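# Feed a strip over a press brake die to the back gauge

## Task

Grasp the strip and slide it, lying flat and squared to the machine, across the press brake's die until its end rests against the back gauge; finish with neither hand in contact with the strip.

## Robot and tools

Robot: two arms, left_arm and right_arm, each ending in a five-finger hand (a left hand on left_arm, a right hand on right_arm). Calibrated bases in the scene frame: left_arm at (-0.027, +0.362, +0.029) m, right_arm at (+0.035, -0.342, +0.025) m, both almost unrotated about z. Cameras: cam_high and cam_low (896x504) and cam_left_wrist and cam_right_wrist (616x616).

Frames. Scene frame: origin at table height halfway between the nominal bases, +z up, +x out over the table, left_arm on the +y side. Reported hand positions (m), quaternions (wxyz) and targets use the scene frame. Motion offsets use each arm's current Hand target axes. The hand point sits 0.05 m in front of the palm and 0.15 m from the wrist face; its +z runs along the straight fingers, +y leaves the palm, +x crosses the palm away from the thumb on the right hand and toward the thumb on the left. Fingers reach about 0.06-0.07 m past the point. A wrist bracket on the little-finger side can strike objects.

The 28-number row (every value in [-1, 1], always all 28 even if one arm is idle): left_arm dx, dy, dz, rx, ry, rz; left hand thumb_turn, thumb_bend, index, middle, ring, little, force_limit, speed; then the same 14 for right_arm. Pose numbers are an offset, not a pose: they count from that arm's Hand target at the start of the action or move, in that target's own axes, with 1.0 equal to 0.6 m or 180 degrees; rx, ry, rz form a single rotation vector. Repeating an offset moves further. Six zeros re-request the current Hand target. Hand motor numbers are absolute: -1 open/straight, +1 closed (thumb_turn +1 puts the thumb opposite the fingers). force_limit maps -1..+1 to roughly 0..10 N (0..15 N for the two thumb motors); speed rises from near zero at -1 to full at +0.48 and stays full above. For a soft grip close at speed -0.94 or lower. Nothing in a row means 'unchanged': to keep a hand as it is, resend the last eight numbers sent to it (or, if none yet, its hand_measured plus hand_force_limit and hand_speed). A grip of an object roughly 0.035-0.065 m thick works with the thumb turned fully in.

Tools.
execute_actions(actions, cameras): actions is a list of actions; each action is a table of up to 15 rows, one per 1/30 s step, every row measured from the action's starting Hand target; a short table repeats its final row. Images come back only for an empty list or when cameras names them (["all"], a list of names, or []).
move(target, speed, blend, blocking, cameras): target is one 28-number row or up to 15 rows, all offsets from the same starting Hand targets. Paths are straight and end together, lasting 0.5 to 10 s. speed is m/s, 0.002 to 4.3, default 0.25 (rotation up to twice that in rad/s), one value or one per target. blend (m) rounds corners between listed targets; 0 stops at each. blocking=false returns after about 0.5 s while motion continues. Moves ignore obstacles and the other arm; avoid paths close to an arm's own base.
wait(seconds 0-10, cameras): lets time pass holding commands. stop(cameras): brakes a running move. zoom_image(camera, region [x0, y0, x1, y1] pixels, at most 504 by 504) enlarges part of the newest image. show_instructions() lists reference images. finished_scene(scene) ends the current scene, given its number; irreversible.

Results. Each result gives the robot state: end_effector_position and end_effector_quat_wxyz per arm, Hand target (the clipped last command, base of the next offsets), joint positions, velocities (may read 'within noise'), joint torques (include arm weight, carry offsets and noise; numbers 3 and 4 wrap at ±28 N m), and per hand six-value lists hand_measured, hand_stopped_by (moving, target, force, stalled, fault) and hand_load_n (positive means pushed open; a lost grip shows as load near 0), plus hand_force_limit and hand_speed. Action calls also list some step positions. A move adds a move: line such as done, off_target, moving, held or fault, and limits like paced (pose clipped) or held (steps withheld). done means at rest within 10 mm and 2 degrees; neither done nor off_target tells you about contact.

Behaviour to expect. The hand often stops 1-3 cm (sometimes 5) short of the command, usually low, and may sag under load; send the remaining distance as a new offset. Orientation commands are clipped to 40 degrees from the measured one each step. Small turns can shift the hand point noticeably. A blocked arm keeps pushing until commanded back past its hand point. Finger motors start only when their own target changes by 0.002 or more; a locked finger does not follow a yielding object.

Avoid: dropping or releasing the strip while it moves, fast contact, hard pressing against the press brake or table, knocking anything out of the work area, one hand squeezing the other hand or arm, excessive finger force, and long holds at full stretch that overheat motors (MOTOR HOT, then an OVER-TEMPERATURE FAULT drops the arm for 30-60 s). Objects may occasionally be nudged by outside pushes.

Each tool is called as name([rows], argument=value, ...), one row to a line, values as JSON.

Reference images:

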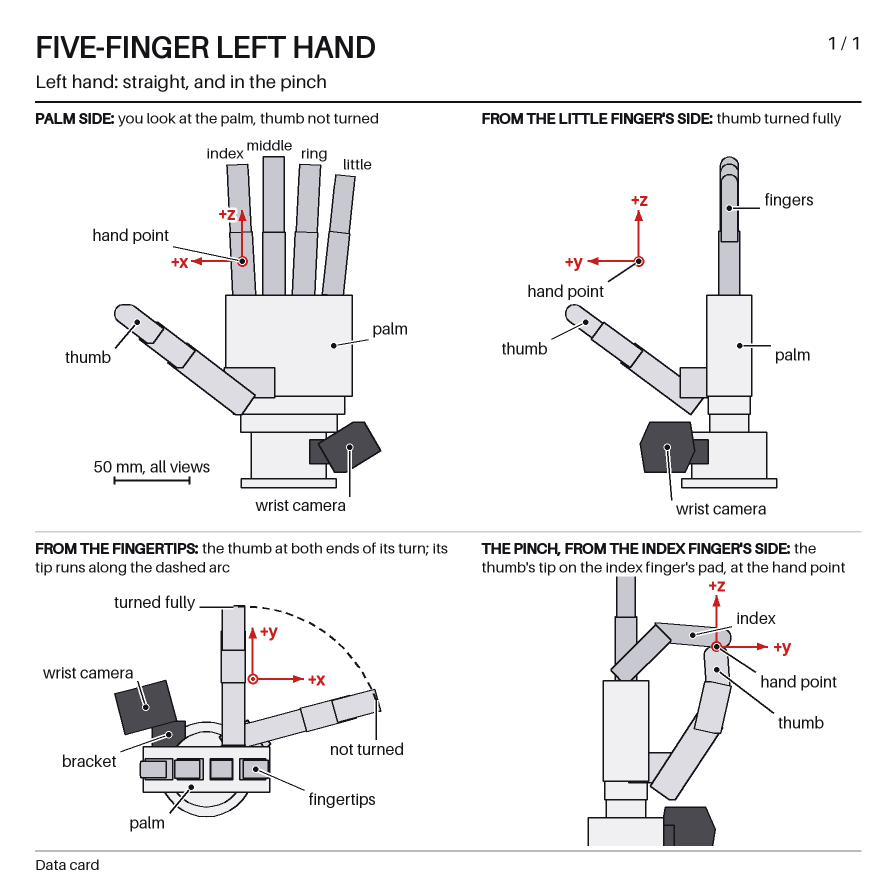

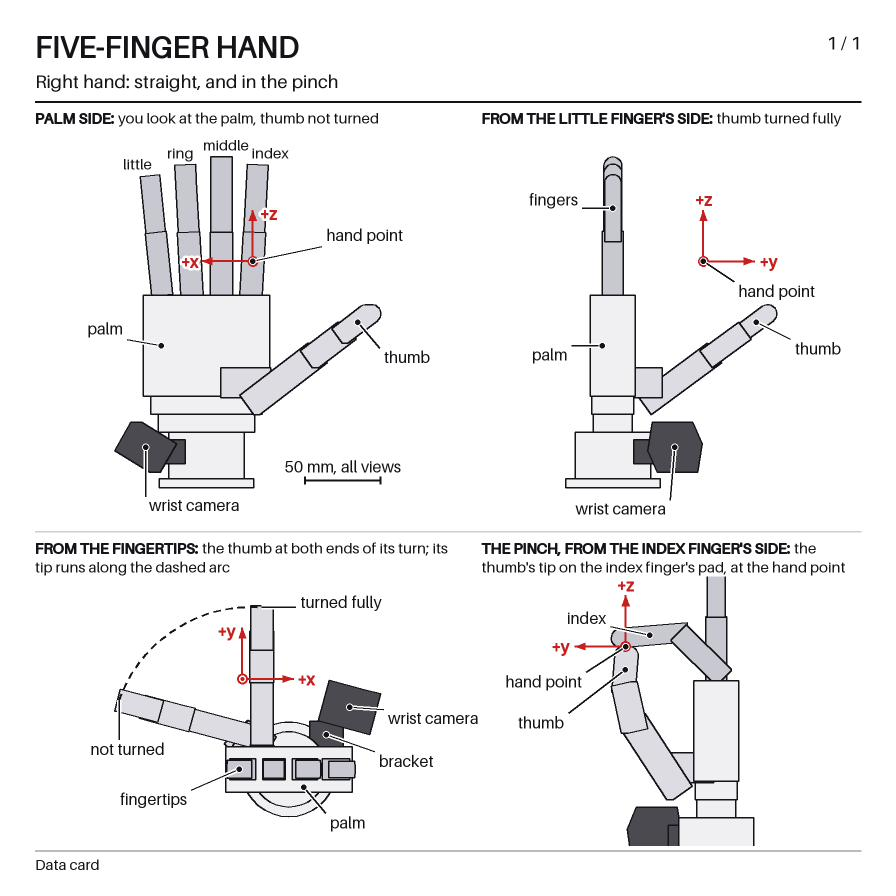

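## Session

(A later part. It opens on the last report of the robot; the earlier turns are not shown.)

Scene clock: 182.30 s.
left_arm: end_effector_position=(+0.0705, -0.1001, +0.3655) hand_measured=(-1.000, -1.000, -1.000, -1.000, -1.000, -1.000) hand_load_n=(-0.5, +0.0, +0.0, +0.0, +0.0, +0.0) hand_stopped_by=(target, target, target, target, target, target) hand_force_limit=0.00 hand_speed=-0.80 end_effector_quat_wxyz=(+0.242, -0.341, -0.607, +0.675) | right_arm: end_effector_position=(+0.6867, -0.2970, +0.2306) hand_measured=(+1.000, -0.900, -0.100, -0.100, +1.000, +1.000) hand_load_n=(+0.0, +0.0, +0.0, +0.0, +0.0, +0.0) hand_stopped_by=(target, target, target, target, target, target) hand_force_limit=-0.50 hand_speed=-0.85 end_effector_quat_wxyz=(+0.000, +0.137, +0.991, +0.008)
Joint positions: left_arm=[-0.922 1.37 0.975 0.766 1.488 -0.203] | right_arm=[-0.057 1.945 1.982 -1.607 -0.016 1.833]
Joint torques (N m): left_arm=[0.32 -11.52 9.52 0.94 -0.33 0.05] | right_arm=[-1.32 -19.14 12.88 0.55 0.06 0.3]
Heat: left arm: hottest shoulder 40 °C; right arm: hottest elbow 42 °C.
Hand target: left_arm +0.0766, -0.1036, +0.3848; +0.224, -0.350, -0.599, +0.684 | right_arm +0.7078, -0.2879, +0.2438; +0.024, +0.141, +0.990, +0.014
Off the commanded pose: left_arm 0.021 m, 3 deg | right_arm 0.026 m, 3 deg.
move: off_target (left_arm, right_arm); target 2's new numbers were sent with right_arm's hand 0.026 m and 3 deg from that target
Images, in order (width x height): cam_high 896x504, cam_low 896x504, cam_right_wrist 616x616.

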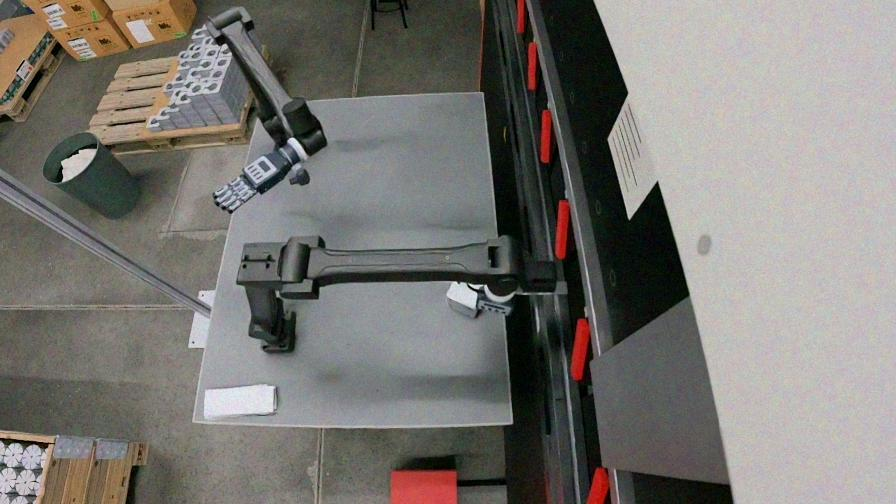

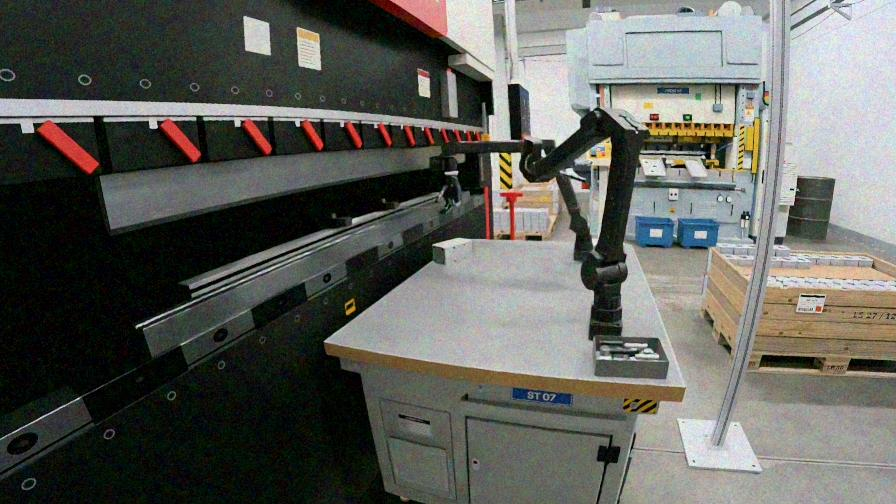

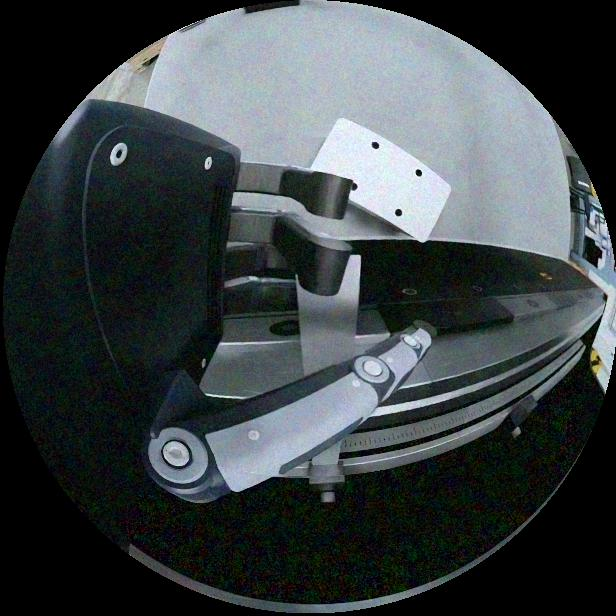

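move([
  [0,0,0,0,0,0,-1,-1,-1,-1,-1,-1,0,-0.8,0.16,-0.0465,-0.01,0,0,0,1,-0.9,-0.1,-0.1,1,1,-0.5,-0.85],
], cameras=["cam_high","cam_low","cam_right_wrist"], speed=0.06)

zoom_image(camera="cam_right_wrist", region=[230, 300, 430, 510])

zoom_image(camera="cam_low", region=[370, 130, 470, 230])

zoom_image(camera="cam_high", region=[490, 220, 610, 340])

Scene clock: 185.10 s.
left_arm: end_effector_position=(+0.0705, -0.1001, +0.3655) hand_measured=(-1.000, -1.000, -1.000, -1.000, -1.000, -1.000) hand_load_n=(-0.5, +0.0, +0.0, -0.5, +0.0, +0.0) hand_stopped_by=(target, target, target, target, target, target) hand_force_limit=0.00 hand_speed=-0.80 end_effector_quat_wxyz=(+0.242, -0.341, -0.607, +0.675) | right_arm: end_effector_position=(+0.6076, -0.2960, +0.2359) hand_measured=(+1.000, -0.900, -0.100, -0.100, +1.000, +1.000) hand_load_n=(+0.0, +0.0, +0.0, +0.0, +0.0, +0.0) hand_stopped_by=(target, target, target, target, target, target) hand_force_limit=-0.50 hand_speed=-0.85 end_effector_quat_wxyz=(+0.010, +0.136, +0.991, +0.009)
Joint positions: left_arm=[-0.922 1.37 0.975 0.766 1.488 -0.203] | right_arm=[-0.057 1.702 1.65 -1.495 -0.016 1.833]
Joint torques (N m): left_arm=[0.26 -11.34 9.5 0.92 -0.34 0.04] | right_arm=[-1.38 -18.84 7.13 0.76 0.07 0.3]
Heat: left arm: hottest shoulder 40 °C; right arm: hottest elbow 42 °C.
Hand target: left_arm +0.0766, -0.1036, +0.3848; +0.224, -0.350, -0.599, +0.684 | right_arm +0.6077, -0.2880, +0.2447; +0.024, +0.141, +0.990, +0.014
Off the commanded pose: left_arm 0.021 m, 3 deg | right_arm 0.012 m, 2 deg.
move: off_target (left_arm, right_arm)
Images, in order (width x height): cam_high 896x504, cam_low 896x504, cam_right_wrist 616x616.

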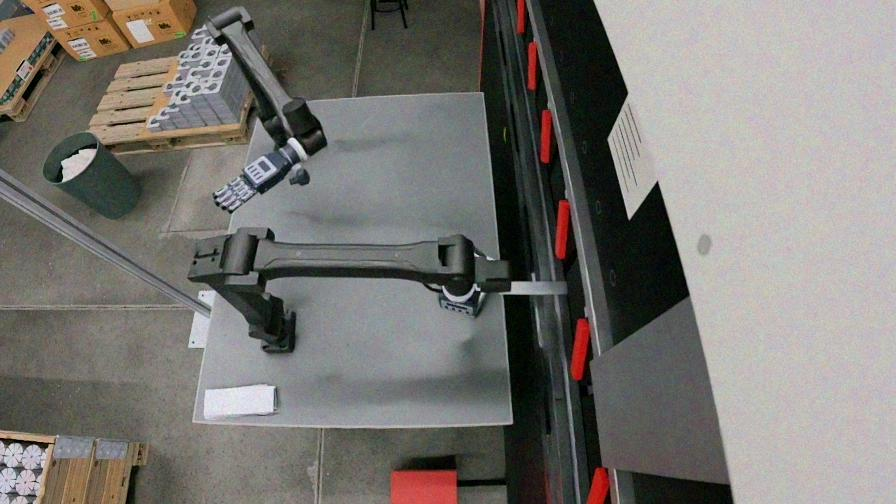

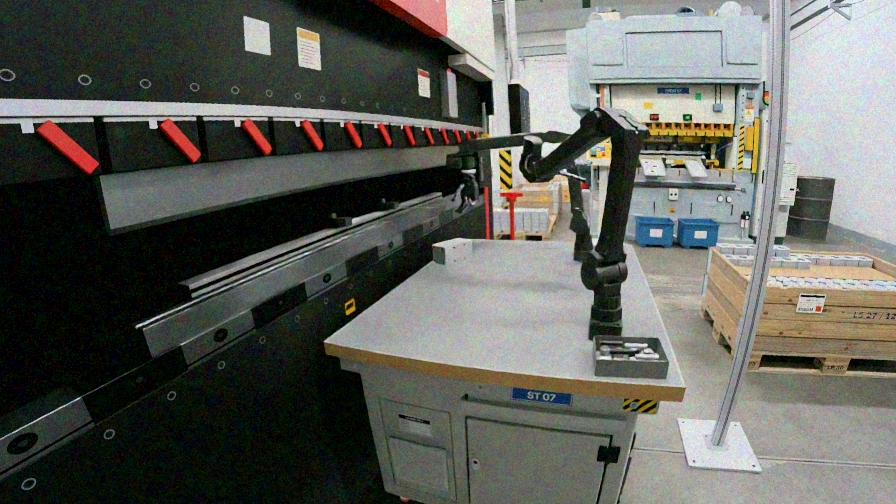

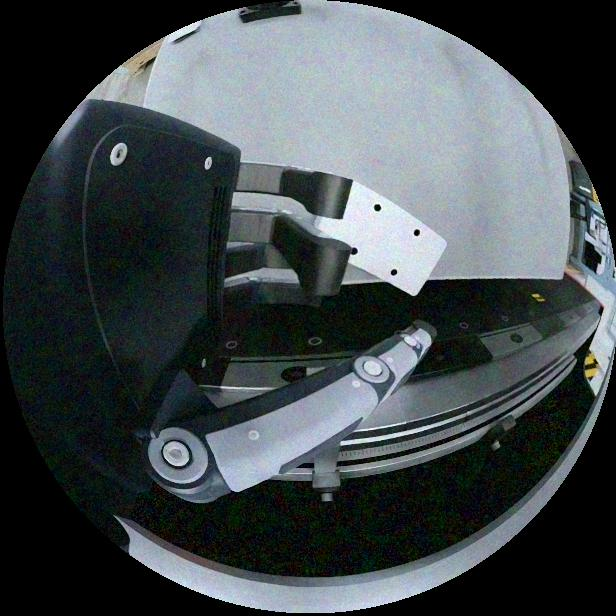

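Scaled by 2.400 from the camera's 616x616 image, which has a finer 880x880 frame.

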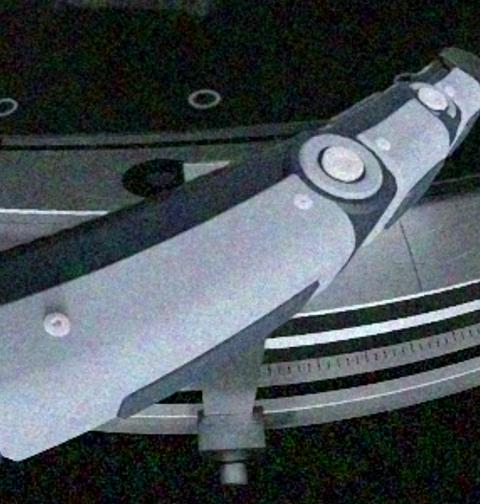

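Scaled by 5.040 from the camera's 896x504 image, which has a finer 1280x720 frame.

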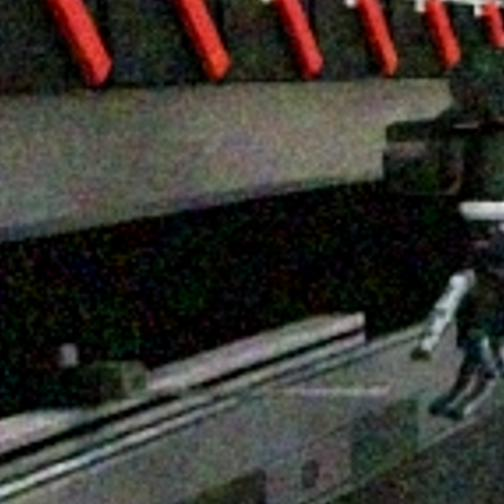

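Scaled by 4.200 from the camera's 896x504 image, which has a finer 1280x720 frame.

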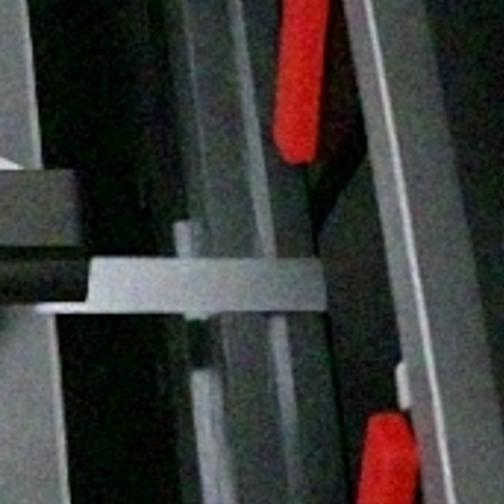

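finished_scene(scene=1)

The scene is finished: the task was done.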